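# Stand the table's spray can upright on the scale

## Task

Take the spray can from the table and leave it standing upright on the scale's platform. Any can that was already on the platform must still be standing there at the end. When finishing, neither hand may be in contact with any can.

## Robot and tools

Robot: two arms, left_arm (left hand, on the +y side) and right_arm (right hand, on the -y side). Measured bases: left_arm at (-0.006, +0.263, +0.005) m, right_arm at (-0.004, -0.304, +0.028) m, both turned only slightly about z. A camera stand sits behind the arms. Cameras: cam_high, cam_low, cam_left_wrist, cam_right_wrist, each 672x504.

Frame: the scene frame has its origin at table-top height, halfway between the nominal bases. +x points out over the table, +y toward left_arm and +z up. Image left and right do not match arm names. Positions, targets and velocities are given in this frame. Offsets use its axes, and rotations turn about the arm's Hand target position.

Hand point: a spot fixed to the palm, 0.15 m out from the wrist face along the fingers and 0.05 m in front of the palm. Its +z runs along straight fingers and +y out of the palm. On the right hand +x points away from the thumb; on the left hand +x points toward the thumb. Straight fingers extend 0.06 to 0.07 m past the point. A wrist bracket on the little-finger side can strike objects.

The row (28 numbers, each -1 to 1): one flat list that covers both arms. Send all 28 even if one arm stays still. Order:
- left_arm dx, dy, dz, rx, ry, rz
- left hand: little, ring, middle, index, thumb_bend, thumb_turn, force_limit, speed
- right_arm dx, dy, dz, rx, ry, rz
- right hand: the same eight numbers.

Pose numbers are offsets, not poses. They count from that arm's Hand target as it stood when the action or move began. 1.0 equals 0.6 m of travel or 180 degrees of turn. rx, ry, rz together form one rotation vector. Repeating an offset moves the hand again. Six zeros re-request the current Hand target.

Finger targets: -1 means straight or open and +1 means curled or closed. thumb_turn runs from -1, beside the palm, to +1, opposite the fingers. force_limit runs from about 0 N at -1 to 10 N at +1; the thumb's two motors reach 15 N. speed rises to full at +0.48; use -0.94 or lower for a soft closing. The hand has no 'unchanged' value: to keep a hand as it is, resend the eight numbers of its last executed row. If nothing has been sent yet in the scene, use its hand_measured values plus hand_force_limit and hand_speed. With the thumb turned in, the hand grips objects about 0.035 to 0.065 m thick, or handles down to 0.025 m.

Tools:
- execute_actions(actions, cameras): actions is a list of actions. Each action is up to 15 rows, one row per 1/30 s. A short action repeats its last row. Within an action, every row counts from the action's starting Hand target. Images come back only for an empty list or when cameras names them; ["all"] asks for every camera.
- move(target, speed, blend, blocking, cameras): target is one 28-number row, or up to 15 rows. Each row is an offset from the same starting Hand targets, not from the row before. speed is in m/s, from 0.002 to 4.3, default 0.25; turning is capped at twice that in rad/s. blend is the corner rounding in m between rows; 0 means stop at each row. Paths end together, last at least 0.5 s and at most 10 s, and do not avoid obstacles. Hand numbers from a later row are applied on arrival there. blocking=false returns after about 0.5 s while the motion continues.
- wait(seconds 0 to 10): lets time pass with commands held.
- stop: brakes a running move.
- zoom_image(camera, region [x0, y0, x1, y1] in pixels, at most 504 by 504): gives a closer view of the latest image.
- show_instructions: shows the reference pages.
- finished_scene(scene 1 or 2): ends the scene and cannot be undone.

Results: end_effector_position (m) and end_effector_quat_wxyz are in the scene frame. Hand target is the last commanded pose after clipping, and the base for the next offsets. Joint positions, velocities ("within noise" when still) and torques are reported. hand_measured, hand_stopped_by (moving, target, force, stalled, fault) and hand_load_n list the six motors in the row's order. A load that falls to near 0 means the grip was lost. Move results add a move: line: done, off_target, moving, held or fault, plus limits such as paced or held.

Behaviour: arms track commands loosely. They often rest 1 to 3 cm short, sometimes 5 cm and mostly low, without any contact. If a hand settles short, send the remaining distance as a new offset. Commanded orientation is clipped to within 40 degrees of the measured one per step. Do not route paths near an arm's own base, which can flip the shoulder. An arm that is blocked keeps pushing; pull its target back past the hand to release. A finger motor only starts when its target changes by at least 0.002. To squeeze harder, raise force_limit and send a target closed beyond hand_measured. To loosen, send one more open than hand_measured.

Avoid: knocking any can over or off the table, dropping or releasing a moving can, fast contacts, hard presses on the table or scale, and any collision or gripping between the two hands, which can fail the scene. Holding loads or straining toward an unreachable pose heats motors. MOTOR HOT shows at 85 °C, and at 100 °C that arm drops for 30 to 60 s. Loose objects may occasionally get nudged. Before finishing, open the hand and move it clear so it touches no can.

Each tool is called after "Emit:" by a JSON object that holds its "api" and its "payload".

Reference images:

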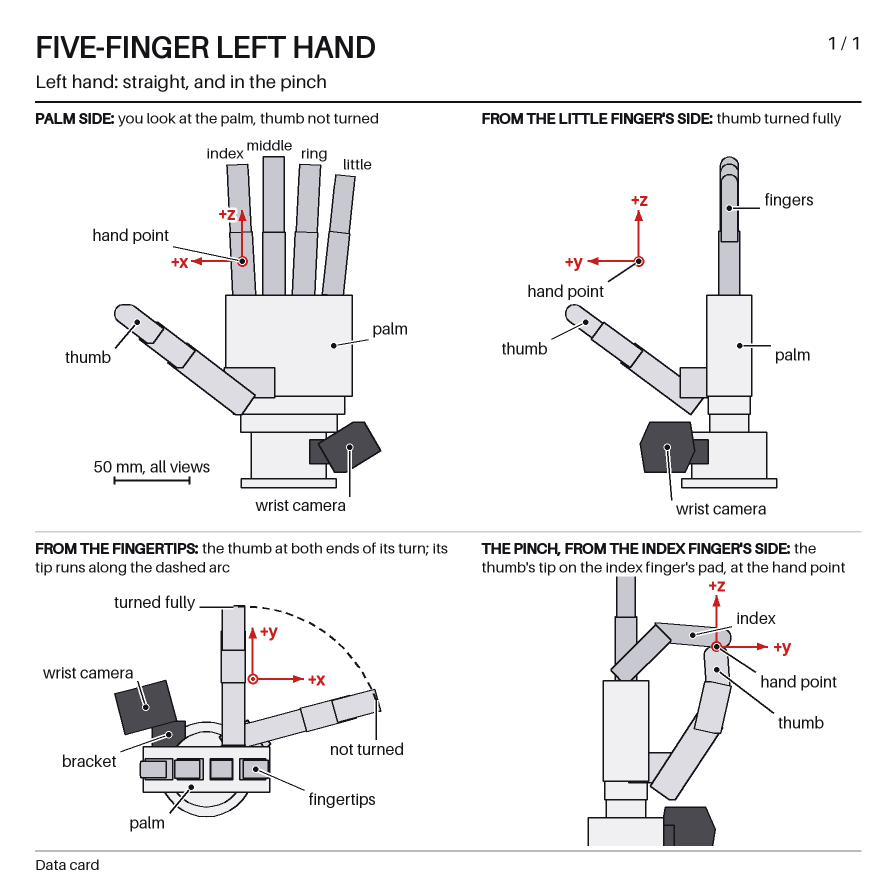

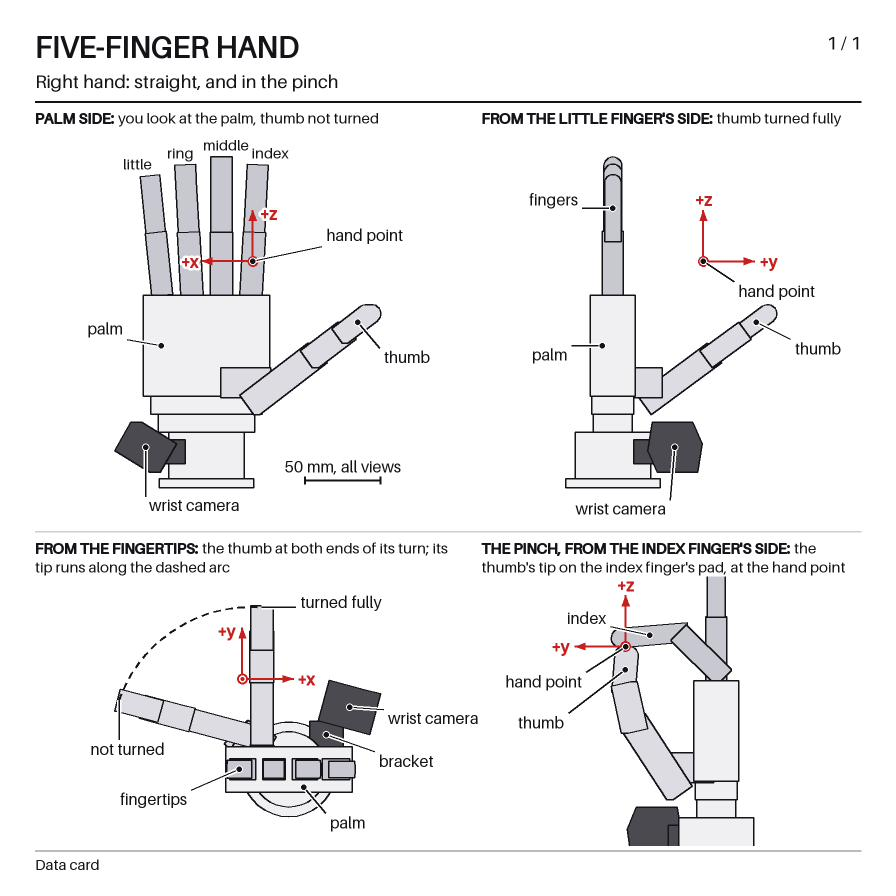

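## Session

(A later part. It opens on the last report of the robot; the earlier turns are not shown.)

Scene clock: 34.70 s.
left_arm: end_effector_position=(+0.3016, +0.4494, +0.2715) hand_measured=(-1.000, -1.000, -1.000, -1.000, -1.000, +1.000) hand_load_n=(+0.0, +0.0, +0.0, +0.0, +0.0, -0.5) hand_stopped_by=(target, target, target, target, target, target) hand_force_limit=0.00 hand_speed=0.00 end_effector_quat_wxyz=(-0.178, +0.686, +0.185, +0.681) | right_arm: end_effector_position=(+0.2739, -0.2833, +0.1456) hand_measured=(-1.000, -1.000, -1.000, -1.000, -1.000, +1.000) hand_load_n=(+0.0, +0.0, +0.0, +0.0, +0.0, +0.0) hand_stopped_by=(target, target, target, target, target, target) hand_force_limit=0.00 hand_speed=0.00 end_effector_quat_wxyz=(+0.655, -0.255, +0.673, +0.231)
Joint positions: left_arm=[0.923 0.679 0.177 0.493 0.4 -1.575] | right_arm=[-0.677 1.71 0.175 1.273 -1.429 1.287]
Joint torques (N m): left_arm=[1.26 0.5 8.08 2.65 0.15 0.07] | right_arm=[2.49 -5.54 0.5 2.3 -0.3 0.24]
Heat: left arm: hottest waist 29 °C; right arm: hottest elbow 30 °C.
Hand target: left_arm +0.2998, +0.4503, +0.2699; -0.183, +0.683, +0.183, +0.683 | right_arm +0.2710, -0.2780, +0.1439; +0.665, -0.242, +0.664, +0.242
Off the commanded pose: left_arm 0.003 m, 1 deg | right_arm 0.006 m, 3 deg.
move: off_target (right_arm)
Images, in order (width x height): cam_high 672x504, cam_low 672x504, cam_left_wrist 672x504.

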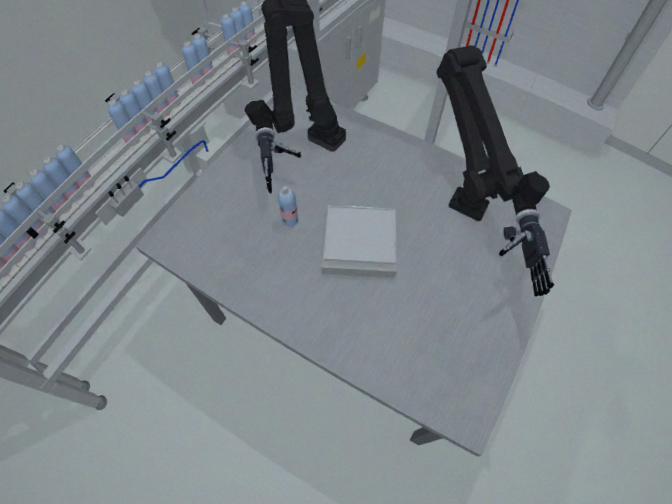

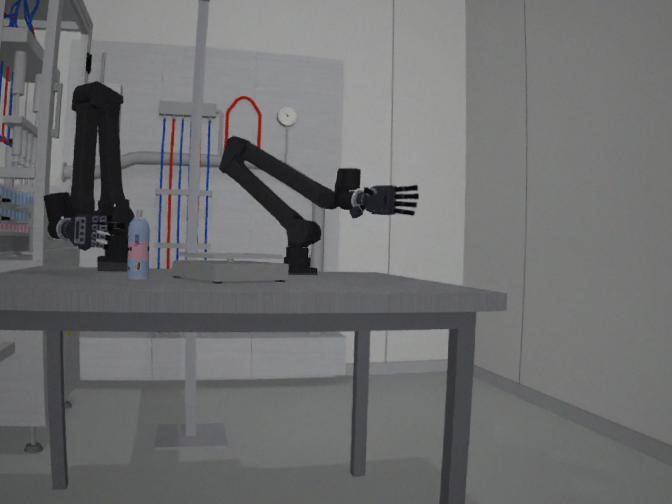

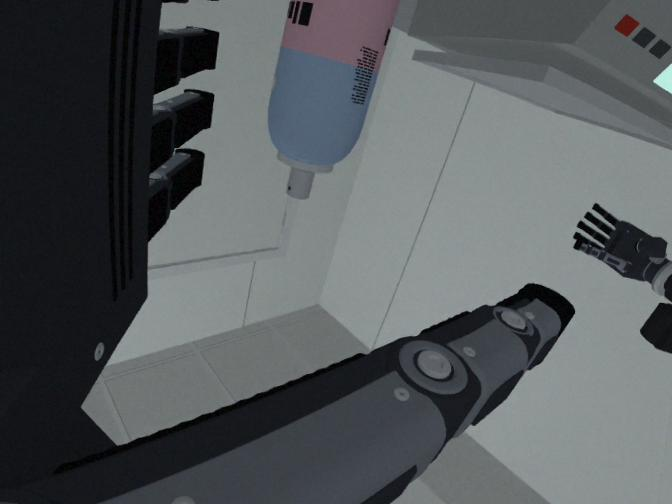

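Emit:
{"api": "move", "payload": {"target": [0,0,0,0,0,0,-1,-1,-1,-1,-1,1,0,0,0.058,0.061,-0.078,0.013,-0.004,0,-1,-1,-1,-1,-1,1,0,0], "cameras": ["cam_high","cam_low","cam_left_wrist"], "speed": 0.1}}

Emit:
{"api": "zoom_image", "payload": {"camera": "cam_high", "region": [240, 120, 320, 230]}}

Emit:
{"api": "zoom_image", "payload": {"camera": "cam_low", "region": [50, 200, 170, 290]}}

Scene clock: 39.80 s.
left_arm: end_effector_position=(+0.3016, +0.4494, +0.2715) hand_measured=(-1.000, -1.000, -1.000, -1.000, -1.000, +1.000) hand_load_n=(+0.0, +0.5, +0.0, +0.0, +0.0, +0.0) hand_stopped_by=(target, target, target, target, target, target) hand_force_limit=0.00 hand_speed=0.00 end_effector_quat_wxyz=(-0.178, +0.686, +0.185, +0.681) | right_arm: end_effector_position=(+0.3041, -0.2436, +0.0989) hand_measured=(-1.000, -1.000, -1.000, -1.000, -1.000, +1.000) hand_load_n=(+0.0, +0.0, +0.0, +0.0, +0.0, +0.0) hand_stopped_by=(target, target, target, target, target, target) hand_force_limit=0.00 hand_speed=0.00 end_effector_quat_wxyz=(+0.632, -0.257, +0.688, +0.246)
Joint positions: left_arm=[0.923 0.679 0.177 0.493 0.4 -1.575] | right_arm=[-0.461 2.005 0.217 1.544 -1.234 1.354]
Joint torques (N m): left_arm=[1.26 0.32 8.09 2.63 0.15 0.06] | right_arm=[2.84 -7.06 0.18 2.47 -0.22 0.2]
Heat: left arm: hottest waist 29 °C; right arm: hottest elbow 30 °C.
Hand target: left_arm +0.2998, +0.4503, +0.2699; -0.183, +0.683, +0.183, +0.683 | right_arm +0.3059, -0.2415, +0.0972; +0.674, -0.230, +0.655, +0.254
Off the commanded pose: left_arm 0.003 m, 1 deg | right_arm 0.003 m, 7 deg.
joint sent to its limit (right arm) — joint 4 (wrist pitch), upper limit. The joint targets are off in orientation, not in position.
move: off_target (right_arm)
Images, in order (width x height): cam_high 672x504, cam_low 672x504, cam_left_wrist 672x504.

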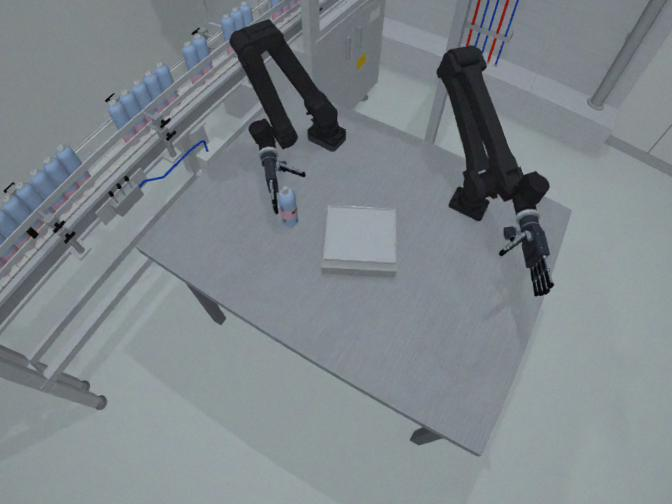

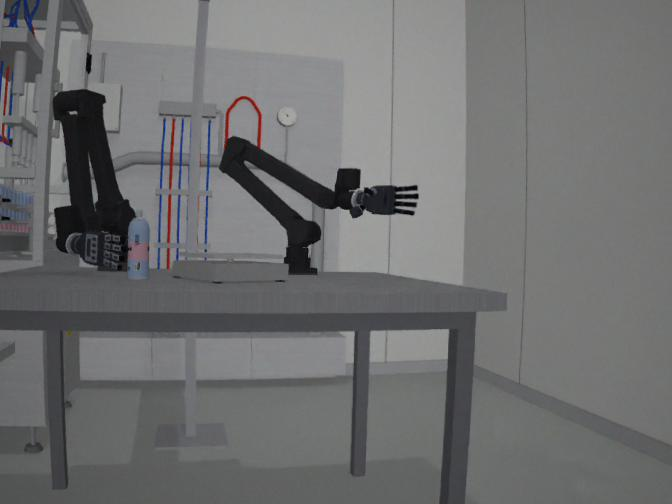

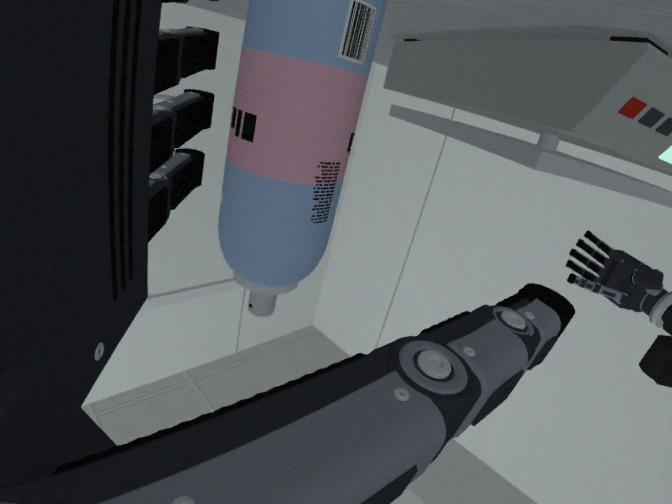

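Scaled by 4.582 from the camera's 672x504 image, which has a finer 960x720 frame.

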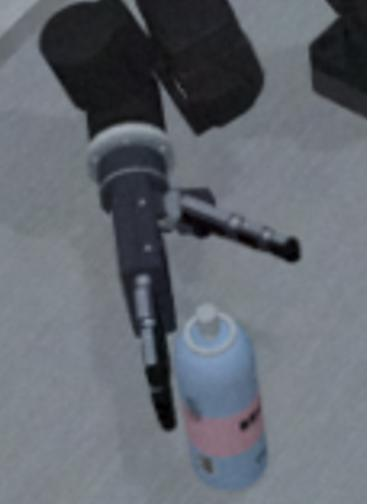

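Scaled by 4.200 from the camera's 672x504 image, which has a finer 960x720 frame.

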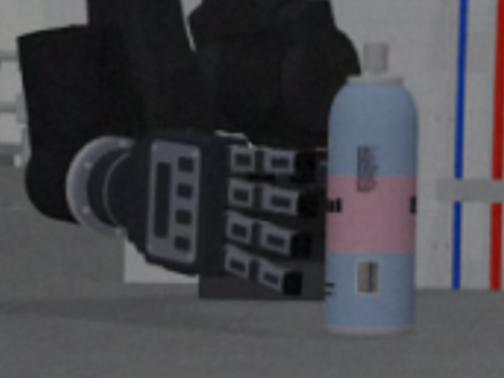

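Emit:
{"api": "move", "payload": {"target": [[0,0,0,0,0,0,-1,-1,-1,-1,-1,1,0,0,0.019,0.0035,0.007,0,0,0,-1,-1,-1,-1,-1,1,0,0],[0,0,0,0,0,0,-1,-1,-1,-1,-1,1,0,0,0.061,0.04,0.007,0,0,0,-1,-1,-1,-1,-1,1,0,0]], "cameras": ["cam_high","cam_low","cam_left_wrist"], "speed": 0.06, "blend": [0.004,0]}}

Emit:
{"api": "zoom_image", "payload": {"camera": "cam_high", "region": [240, 120, 320, 230]}}

Emit:
{"api": "zoom_image", "payload": {"camera": "cam_low", "region": [50, 200, 170, 290]}}

Scene clock: 42.93 s.
left_arm: end_effector_position=(+0.3016, +0.4494, +0.2715) hand_measured=(-1.000, -1.000, -1.000, -1.000, -1.000, +1.000) hand_load_n=(+0.0, +0.0, +0.0, +0.0, +0.0, -0.5) hand_stopped_by=(target, target, target, target, target, target) hand_force_limit=0.00 hand_speed=0.00 end_effector_quat_wxyz=(-0.178, +0.686, +0.185, +0.681) | right_arm: end_effector_position=(+0.3400, -0.2197, +0.0979) hand_measured=(-1.000, -1.000, -1.000, -1.000, -1.000, +1.000) hand_load_n=(+0.0, +0.0, +0.0, +0.0, +0.0, -0.5) hand_stopped_by=(target, target, target, target, target, target) hand_force_limit=0.00 hand_speed=0.00 end_effector_quat_wxyz=(+0.628, -0.254, +0.692, +0.247)
Joint positions: left_arm=[0.923 0.679 0.177 0.493 0.4 -1.575] | right_arm=[-0.309 2.005 0.272 1.544 -1.084 1.427]
Joint torques (N m): left_arm=[1.26 0.38 8.09 2.63 0.15 0.07] | right_arm=[2.55 -9.05 0.75 2.63 -0.16 0.2]
Heat: left arm: hottest waist 29 °C; right arm: hottest elbow 30 °C.
Hand target: left_arm +0.2998, +0.4503, +0.2699; -0.183, +0.683, +0.183, +0.683 | right_arm +0.3425, -0.2176, +0.1013; +0.674, -0.230, +0.655, +0.254
Off the commanded pose: left_arm 0.003 m, 1 deg | right_arm 0.005 m, 7 deg.
joint sent to its limit (right arm) — joint 4 (wrist pitch), upper limit. The joint targets are off in orientation, not in position.
move: off_target (right_arm)
Images, in order (width x height): cam_high 672x504, cam_low 672x504, cam_left_wrist 672x504.

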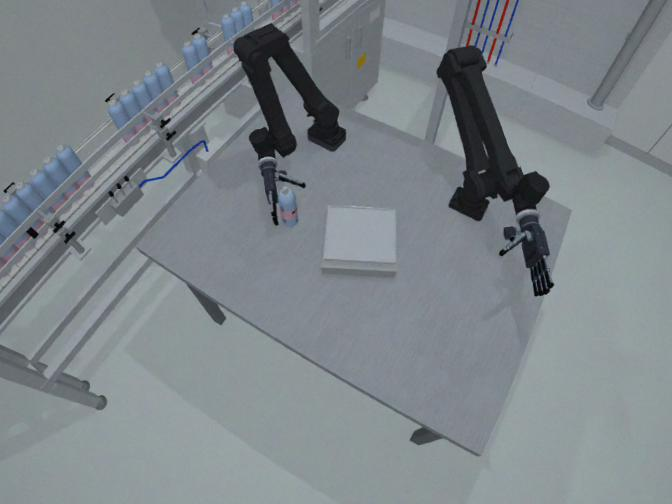

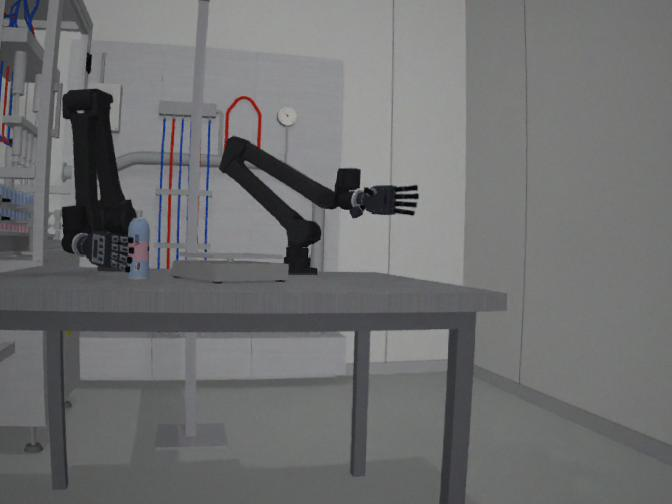

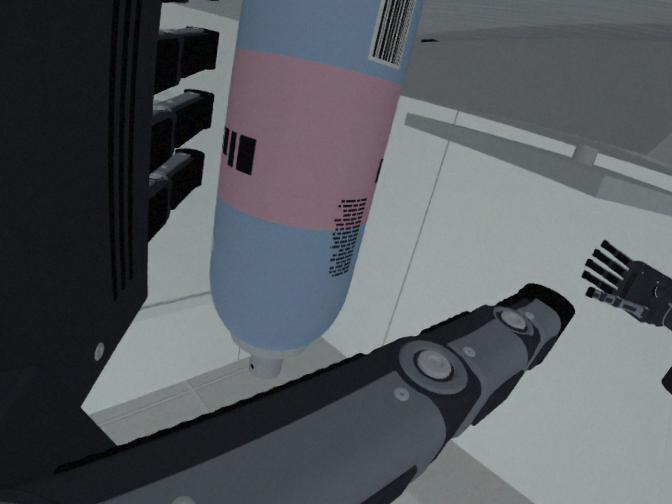

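Scaled by 4.582 from the camera's 672x504 image, which has a finer 960x720 frame.

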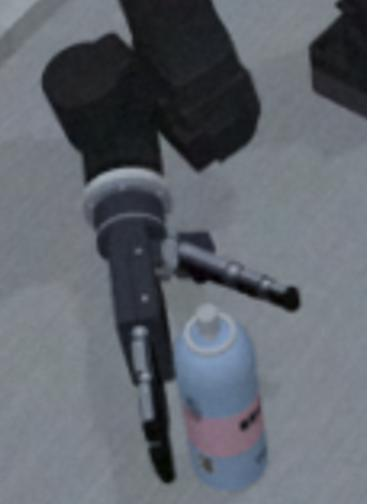

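Scaled by 4.200 from the camera's 672x504 image, which has a finer 960x720 frame.

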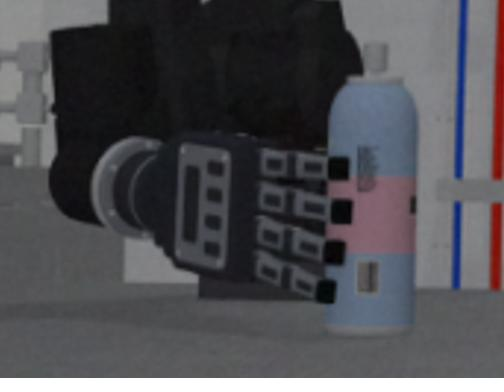

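Emit:
{"api": "move", "payload": {"target": [0,0,0,0,0,0,-1,-1,-1,-1,-1,1,0,0,0.03,0.0117,0.005,-0.026,0.0302,0.009,-1,-1,-1,-1,-1,1,0,0], "cameras": ["cam_high","cam_low","cam_left_wrist"], "speed": 0.05}}

Emit:
{"api": "zoom_image", "payload": {"camera": "cam_high", "region": [240, 120, 320, 230]}}

Emit:
{"api": "zoom_image", "payload": {"camera": "cam_low", "region": [50, 200, 170, 290]}}

Scene clock: 45.07 s.
left_arm: end_effector_position=(+0.3016, +0.4494, +0.2715) hand_measured=(-1.000, -1.000, -1.000, -1.000, -1.000, +1.000) hand_load_n=(+0.0, +0.0, +0.0, +0.0, +0.0, -0.5) hand_stopped_by=(target, target, target, target, target, target) hand_force_limit=0.00 hand_speed=0.00 end_effector_quat_wxyz=(-0.178, +0.686, +0.185, +0.681) | right_arm: end_effector_position=(+0.3569, -0.2124, +0.1016) hand_measured=(-1.000, -1.000, -1.000, -1.000, -1.000, +1.000) hand_load_n=(+0.0, +0.0, +0.0, +0.5, +0.0, +0.0) hand_stopped_by=(target, target, target, target, target, target) hand_force_limit=0.00 hand_speed=0.00 end_effector_quat_wxyz=(+0.628, -0.253, +0.695, +0.243)
Joint positions: left_arm=[0.923 0.679 0.177 0.493 0.4 -1.575] | right_arm=[-0.26 1.972 0.298 1.494 -1.026 1.438]
Joint torques (N m): left_arm=[1.2 0.32 8.06 2.65 0.15 0.06] | right_arm=[2.61 -9.29 1.28 1.72 -0.17 0.22]
Heat: left arm: hottest waist 29 °C; right arm: hottest elbow 29 °C.
Hand target: left_arm +0.2998, +0.4503, +0.2699; -0.183, +0.683, +0.183, +0.683 | right_arm +0.3604, -0.2104, +0.1044; +0.628, -0.254, +0.693, +0.247
Off the commanded pose: left_arm 0.003 m, 1 deg | right_arm 0.005 m, 0 deg.
move: done
Images, in order (width x height): cam_high 672x504, cam_low 672x504, cam_left_wrist 672x504.

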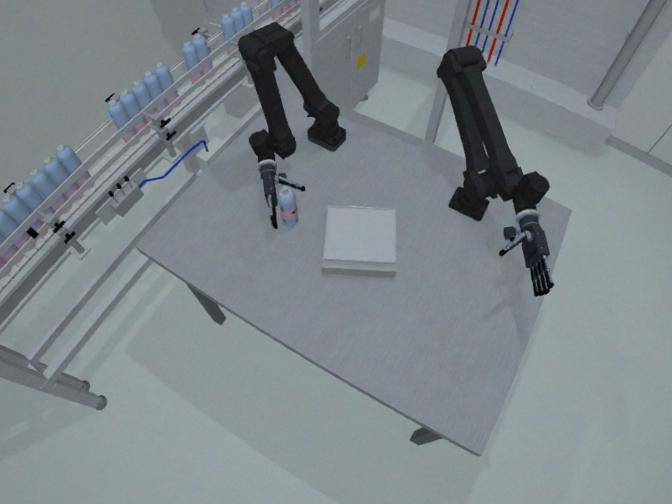

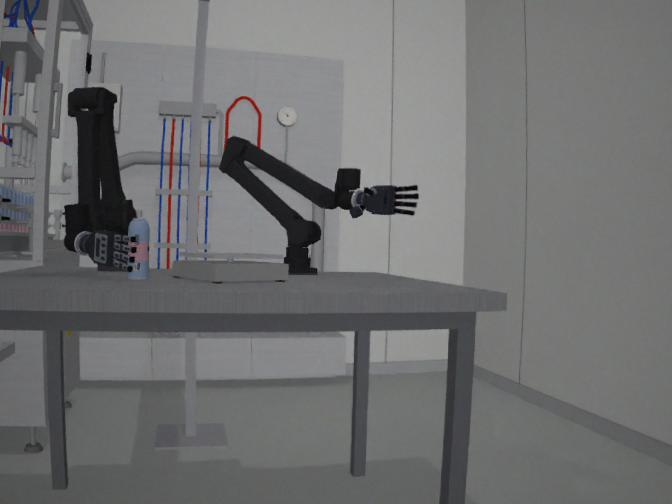

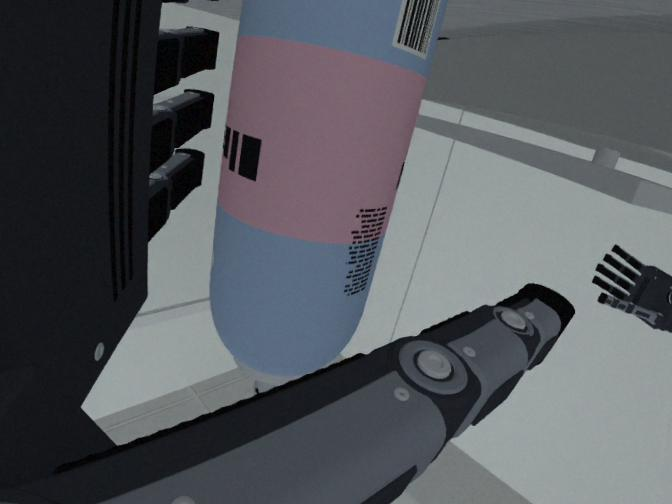

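Scaled by 4.582 from the camera's 672x504 image, which has a finer 960x720 frame.

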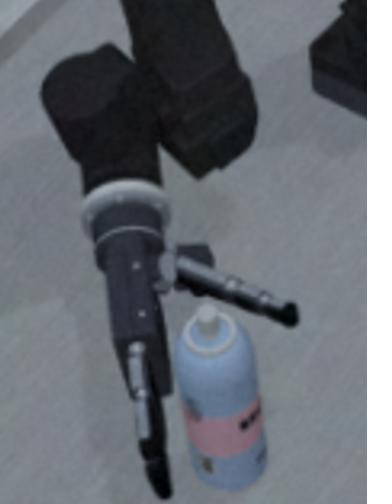

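Scaled by 4.200 from the camera's 672x504 image, which has a finer 960x720 frame.

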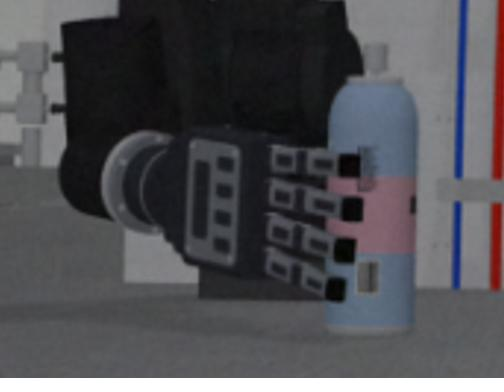

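Emit:
{"api": "move", "payload": {"target": [0,0,0,0,0,0,-1,-1,-1,-1,-1,1,0,0,0,0,0,0,0,0,0.6,0.6,0.6,0.6,0.3,1,-0.2,-0.82], "cameras": ["cam_high","cam_low","cam_left_wrist"], "speed": 0.05}}

Emit:
{"api": "zoom_image", "payload": {"camera": "cam_high", "region": [240, 120, 320, 230]}}

Emit:
{"api": "zoom_image", "payload": {"camera": "cam_low", "region": [50, 200, 170, 290]}}

Scene clock: 47.53 s.
left_arm: end_effector_position=(+0.3016, +0.4494, +0.2715) hand_measured=(-1.000, -1.000, -1.000, -1.000, -1.000, +1.000) hand_load_n=(+0.0, +0.0, +0.0, +0.0, +0.0, -0.5) hand_stopped_by=(target, target, target, target, target, target) hand_force_limit=0.00 hand_speed=0.00 end_effector_quat_wxyz=(-0.178, +0.686, +0.185, +0.681) | right_arm: end_effector_position=(+0.3574, -0.2127, +0.1015) hand_measured=(-0.154, -0.186, -0.170, -0.170, -0.586, +1.000) hand_load_n=(+6.5, +0.0, +2.0, +4.5, +15.5, +5.0) hand_stopped_by=(force, force, force, force, force, target) hand_force_limit=-0.20 hand_speed=-0.82 end_effector_quat_wxyz=(+0.628, -0.252, +0.695, +0.243)
Joint positions: left_arm=[0.923 0.679 0.177 0.493 0.4 -1.575] | right_arm=[-0.26 1.971 0.298 1.493 -1.024 1.438]
Joint torques (N m): left_arm=[1.32 0.5 8.1 2.65 0.16 0.06] | right_arm=[2.73 -9.23 1.33 1.76 -0.25 0.23]
Heat: left arm: hottest waist 29 °C; right arm: hottest elbow 29 °C.
Hand target: left_arm +0.2998, +0.4503, +0.2699; -0.183, +0.683, +0.183, +0.683 | right_arm +0.3604, -0.2104, +0.1043; +0.628, -0.254, +0.693, +0.247
Off the commanded pose: left_arm 0.003 m, 1 deg | right_arm 0.005 m, 1 deg.
move: done
Images, in order (width x height): cam_high 672x504, cam_low 672x504, cam_left_wrist 672x504.

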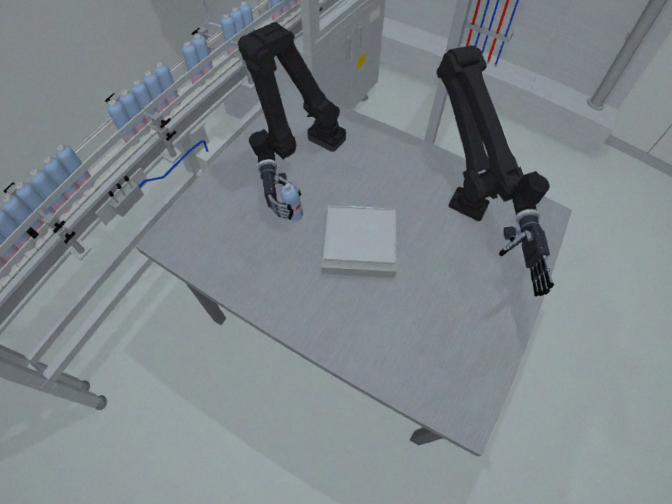

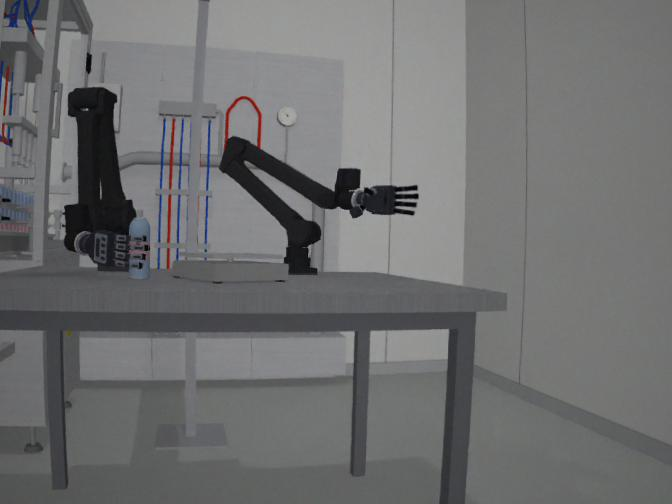

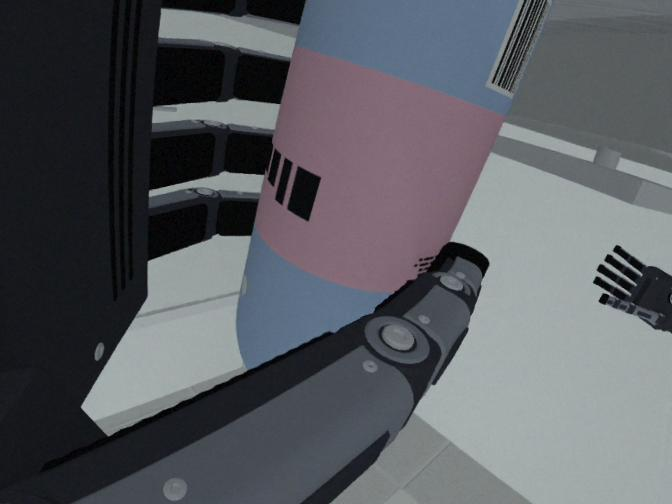

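Scaled by 4.582 from the camera's 672x504 image, which has a finer 960x720 frame.

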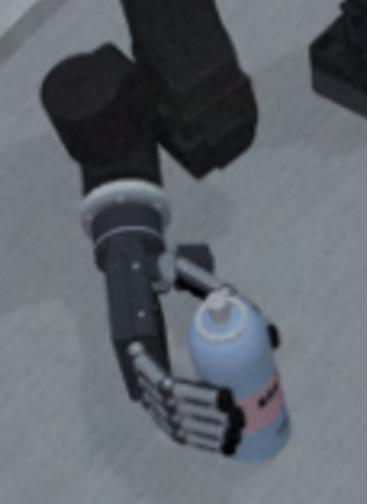

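Scaled by 4.200 from the camera's 672x504 image, which has a finer 960x720 frame.

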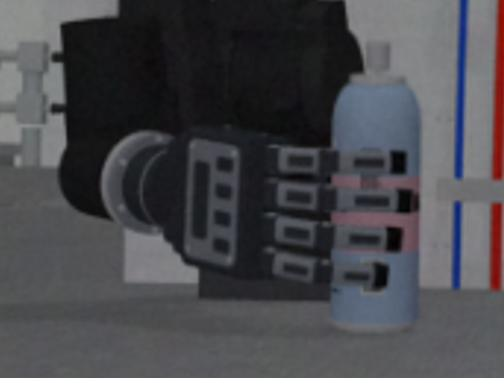

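Emit:
{"api": "move", "payload": {"target": [[0,0,0,0,0,0,-1,-1,-1,-1,-1,1,0,0,0,0,0.06,0,0,0,0.6,0.6,0.6,0.6,0.3,1,-0.2,-0.82],[0,0,0,0,0,0,-1,-1,-1,-1,-1,1,0,0,0,0,0.24,0.0134,-0.0255,0,0.6,0.6,0.6,0.6,0.3,1,-0.2,-0.82]], "cameras": ["cam_high","cam_low","cam_left_wrist"], "speed": 0.1, "blend": [0.01,0]}}

Emit:
{"api": "zoom_image", "payload": {"camera": "cam_high", "region": [240, 120, 320, 230]}}

Emit:
{"api": "zoom_image", "payload": {"camera": "cam_low", "region": [50, 160, 170, 280]}}

Scene clock: 50.33 s.
left_arm: end_effector_position=(+0.3016, +0.4494, +0.2715) hand_measured=(-1.000, -1.000, -1.000, -1.000, -1.000, +1.000) hand_load_n=(+0.0, +0.0, +0.0, +0.0, +0.0, -0.5) hand_stopped_by=(target, target, target, target, target, target) hand_force_limit=0.00 hand_speed=0.00 end_effector_quat_wxyz=(-0.178, +0.686, +0.185, +0.681) | right_arm: end_effector_position=(+0.3559, -0.2121, +0.2366) hand_measured=(-0.154, -0.186, -0.170, -0.170, -0.586, +1.000) hand_load_n=(+7.0, +0.0, +2.5, +4.5, +15.5, +4.5) hand_stopped_by=(force, force, force, force, force, target) hand_force_limit=-0.20 hand_speed=-0.82 end_effector_quat_wxyz=(+0.655, -0.246, +0.670, +0.248)
Joint positions: left_arm=[0.923 0.679 0.177 0.493 0.4 -1.575] | right_arm=[-0.254 1.342 0.288 1.02 -1.023 1.553]
Joint torques (N m): left_arm=[1.26 0.26 8.06 2.63 0.15 0.06] | right_arm=[2.84 -6.95 7.24 1.91 -0.2 0.32]
Heat: left arm: hottest waist 29 °C; right arm: hottest elbow 29 °C.
Hand target: left_arm +0.2998, +0.4503, +0.2699; -0.183, +0.683, +0.183, +0.683 | right_arm +0.3604, -0.2105, +0.2484; +0.661, -0.250, +0.662, +0.251
Off the commanded pose: left_arm 0.003 m, 1 deg | right_arm 0.013 m, 1 deg.
move: off_target (right_arm)
Images, in order (width x height): cam_high 672x504, cam_low 672x504, cam_left_wrist 672x504.

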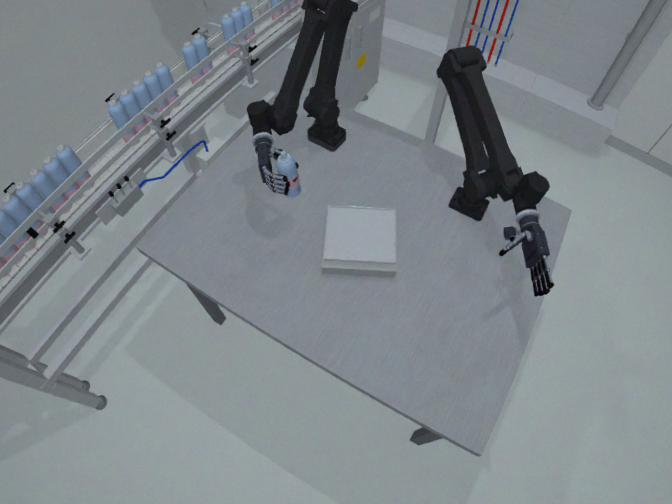

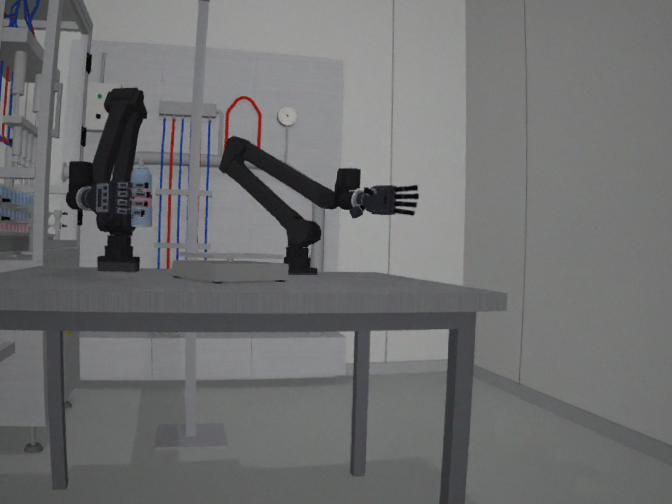

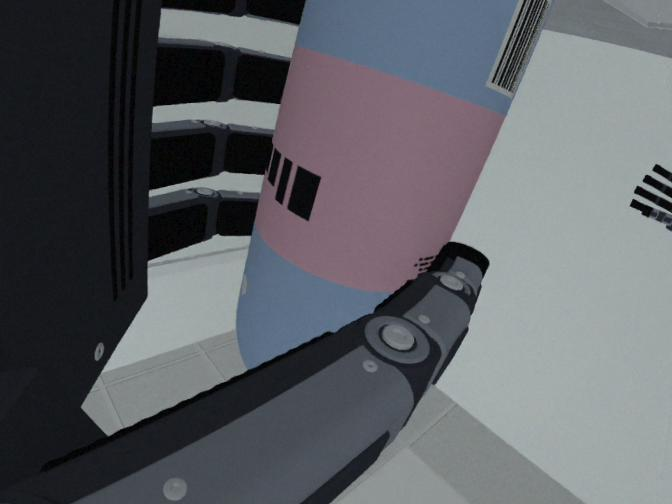

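Scaled by 4.582 from the camera's 672x504 image, which has a finer 960x720 frame.

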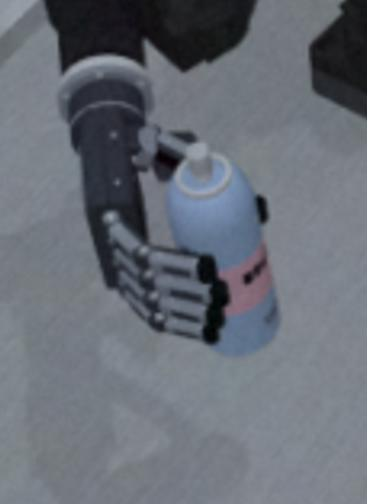

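Scaled by 4.200 from the camera's 672x504 image, which has a finer 960x720 frame.

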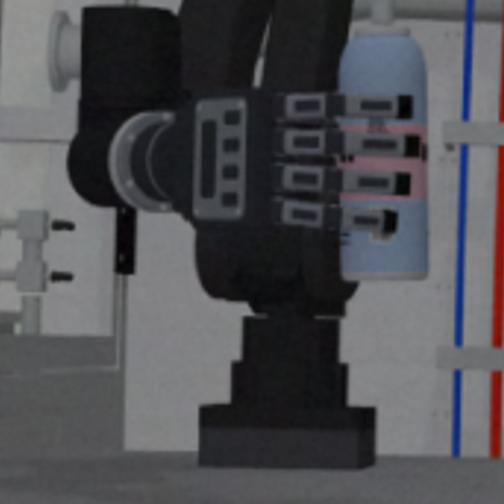

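Emit:
{"api": "zoom_image", "payload": {"camera": "cam_high", "region": [265, 145, 310, 205]}}

Emit:
{"api": "zoom_image", "payload": {"camera": "cam_low", "region": [110, 155, 170, 235]}}

Scaled by 8.400 from the camera's 672x504 image, which has a finer 960x720 frame.

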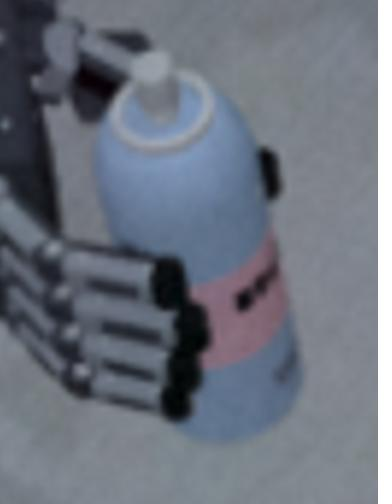

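Scaled by 6.300 from the camera's 672x504 image, which has a finer 960x720 frame.

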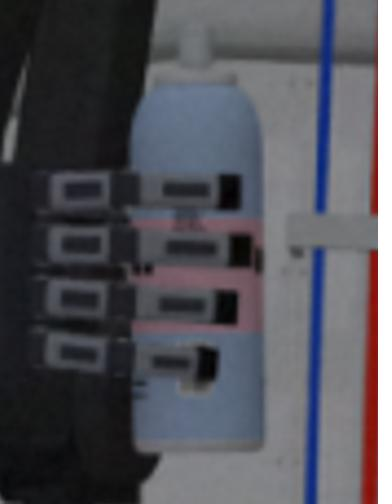

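Emit:
{"api": "move", "payload": {"target": [0,0,0,0,0,0,-1,-1,-1,-1,-1,1,0,0,-0.082,0.3625,-0.005,0.001,-0.021,0.105,0.6,0.6,0.6,0.6,0.3,1,-0.2,-0.82], "cameras": ["cam_high","cam_low","cam_left_wrist"], "speed": 0.2}}

Emit:
{"api": "zoom_image", "payload": {"camera": "cam_high", "region": [310, 160, 410, 280]}}

Emit:
{"api": "zoom_image", "payload": {"camera": "cam_low", "region": [160, 170, 300, 290]}}

Scene clock: 55.67 s.
left_arm: end_effector_position=(+0.3016, +0.4494, +0.2715) hand_measured=(-1.000, -1.000, -1.000, -1.000, -1.000, +1.000) hand_load_n=(+0.0, +0.0, +0.0, +0.0, +0.0, -0.5) hand_stopped_by=(target, target, target, target, target, target) hand_force_limit=0.00 hand_speed=0.00 end_effector_quat_wxyz=(-0.178, +0.686, +0.185, +0.681) | right_arm: end_effector_position=(+0.3012, -0.0015, +0.2263) hand_measured=(-0.154, -0.186, -0.170, -0.170, -0.586, +1.000) hand_load_n=(+7.0, +0.0, +2.0, +4.0, +15.0, +4.5) hand_stopped_by=(force, force, force, force, force, target) hand_force_limit=-0.20 hand_speed=-0.82 end_effector_quat_wxyz=(+0.612, -0.358, +0.613, +0.348)
Joint positions: left_arm=[0.923 0.679 0.177 0.493 0.4 -1.575] | right_arm=[0.435 1.444 0.32 1.113 -0.667 1.553]
Joint torques (N m): left_arm=[1.26 0.38 8.06 2.65 0.15 0.07] | right_arm=[2.55 -6.53 8.75 3.29 -0.08 0.18]
Heat: left arm: hottest waist 29 °C; right arm: hottest elbow 29 °C.
Hand target: left_arm +0.2998, +0.4503, +0.2699; -0.183, +0.683, +0.183, +0.683 | right_arm +0.3113, +0.0070, +0.2453; +0.632, -0.363, +0.589, +0.349
Off the commanded pose: left_arm 0.003 m, 1 deg | right_arm 0.023 m, 4 deg.
move: off_target (right_arm)
Images, in order (width x height): cam_high 672x504, cam_low 672x504, cam_left_wrist 672x504.

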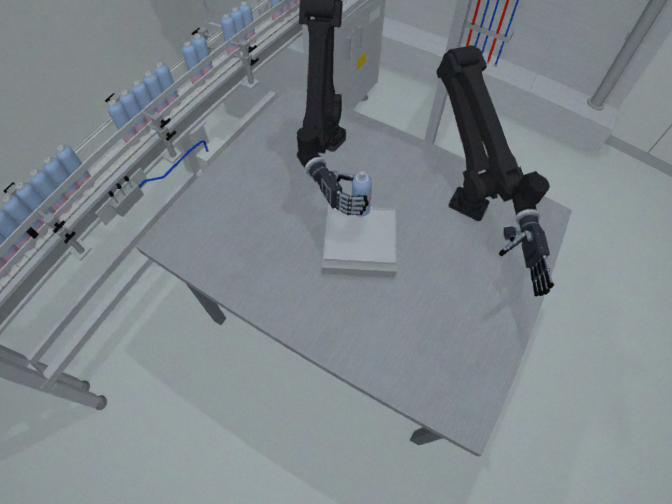

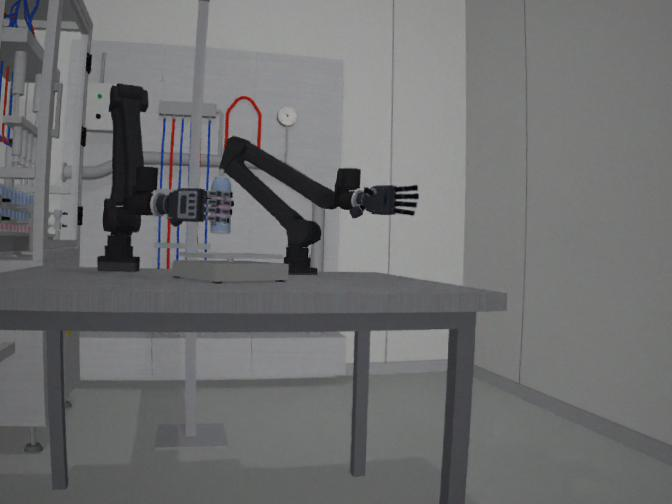

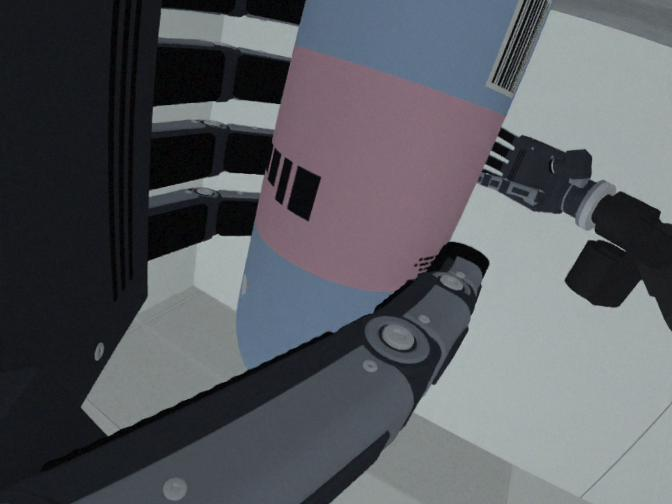

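Scaled by 4.200 from the camera's 672x504 image, which has a finer 960x720 frame.

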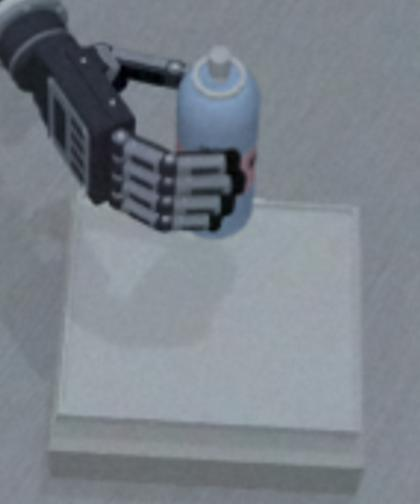

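Scaled by 3.600 from the camera's 672x504 image, which has a finer 960x720 frame.

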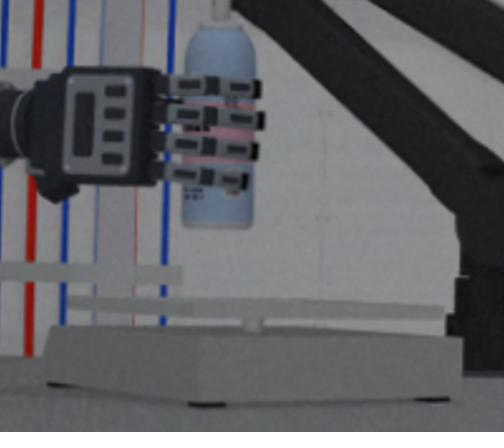

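Emit:
{"api": "zoom_image", "payload": {"camera": "cam_high", "region": [340, 165, 385, 225]}}

Emit:
{"api": "zoom_image", "payload": {"camera": "cam_low", "region": [195, 165, 245, 240]}}

Scaled by 8.400 from the camera's 672x504 image, which has a finer 960x720 frame.

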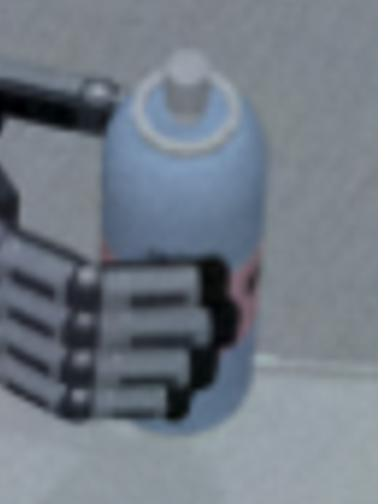

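Scaled by 6.720 from the camera's 672x504 image, which has a finer 960x720 frame.

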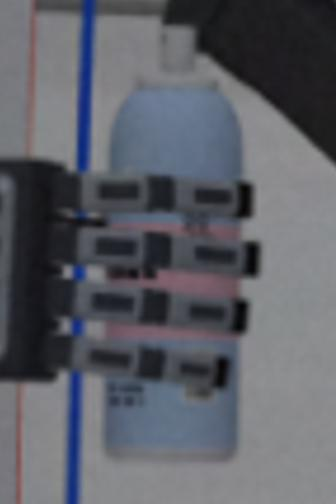

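Emit:
{"api": "move", "payload": {"target": [0,0,0,0,0,0,-1,-1,-1,-1,-1,1,0,0,0.026,0.0217,-0.067,0,-0.008,0,0.6,0.6,0.6,0.6,0.3,1,-0.2,-0.82], "cameras": ["cam_high","cam_low"], "speed": 0.1}}

Emit:
{"api": "zoom_image", "payload": {"camera": "cam_high", "region": [330, 170, 390, 250]}}

Emit:
{"api": "zoom_image", "payload": {"camera": "cam_low", "region": [190, 180, 260, 270]}}

Scene clock: 61.10 s.
left_arm: end_effector_position=(+0.3016, +0.4494, +0.2715) hand_measured=(-1.000, -1.000, -1.000, -1.000, -1.000, +1.000) hand_load_n=(+0.0, +0.0, +0.0, +0.0, +0.0, -0.5) hand_stopped_by=(target, target, target, target, target, target) hand_force_limit=0.00 hand_speed=0.00 end_effector_quat_wxyz=(-0.178, +0.686, +0.185, +0.681) | right_arm: end_effector_position=(+0.3194, +0.0120, +0.1917) hand_measured=(-0.154, -0.186, -0.170, -0.170, -0.586, +1.000) hand_load_n=(+6.5, +0.0, +2.0, +4.5, +15.0, +4.5) hand_stopped_by=(force, force, force, force, force, target) hand_force_limit=-0.20 hand_speed=-0.82 end_effector_quat_wxyz=(+0.623, -0.364, +0.602, +0.342)
Joint positions: left_arm=[0.923 0.679 0.177 0.493 0.4 -1.575] | right_arm=[0.453 1.672 0.37 1.315 -0.649 1.536]
Joint torques (N m): left_arm=[1.32 0.38 8.09 2.66 0.15 0.06] | right_arm=[2.55 -7.88 6.75 3.28 -0.09 0.2]
Heat: left arm: hottest waist 29 °C; right arm: hottest elbow 29 °C.
Hand target: left_arm +0.2998, +0.4503, +0.2699; -0.183, +0.683, +0.183, +0.683 | right_arm +0.3269, +0.0200, +0.2052; +0.640, -0.367, +0.581, +0.344
Off the commanded pose: left_arm 0.003 m, 1 deg | right_arm 0.017 m, 3 deg.
move: off_target (right_arm)
Images, in order (width x height): cam_high 672x504, cam_low 672x504.

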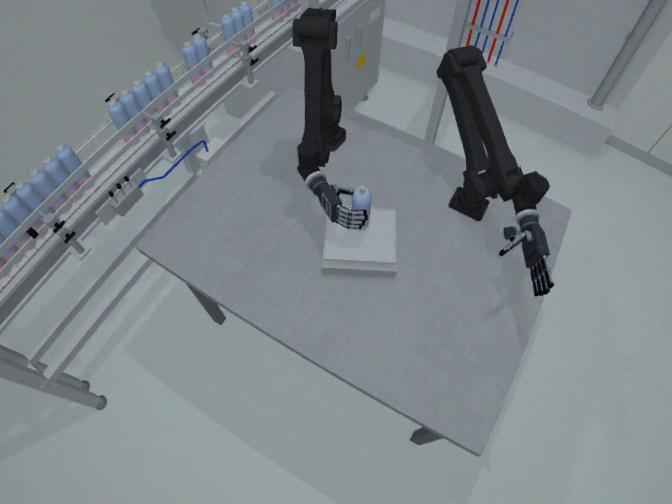

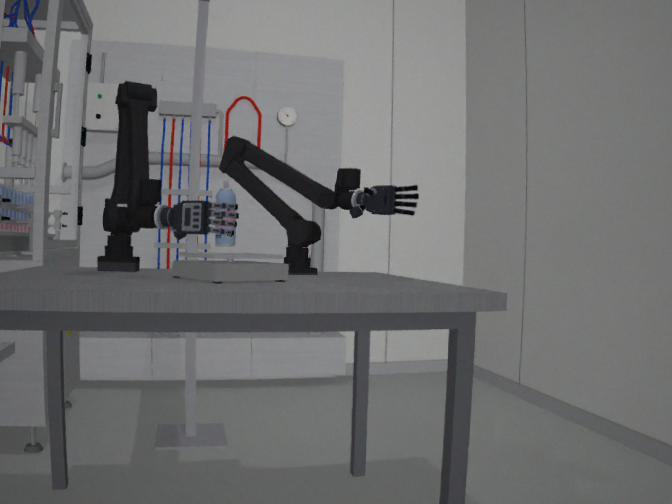

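Scaled by 6.300 from the camera's 672x504 image, which has a finer 960x720 frame.

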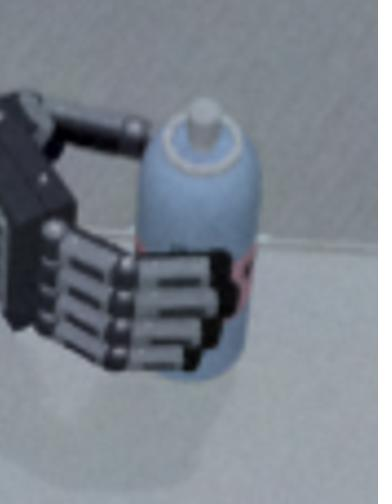

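Scaled by 5.600 from the camera's 672x504 image, which has a finer 960x720 frame.

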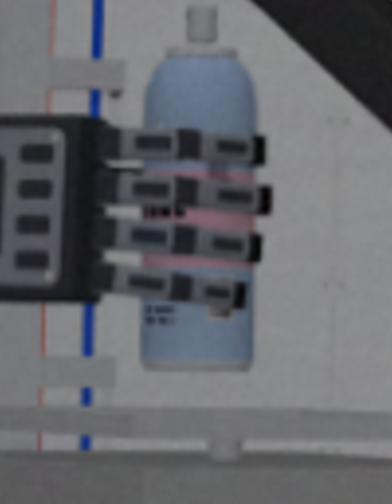

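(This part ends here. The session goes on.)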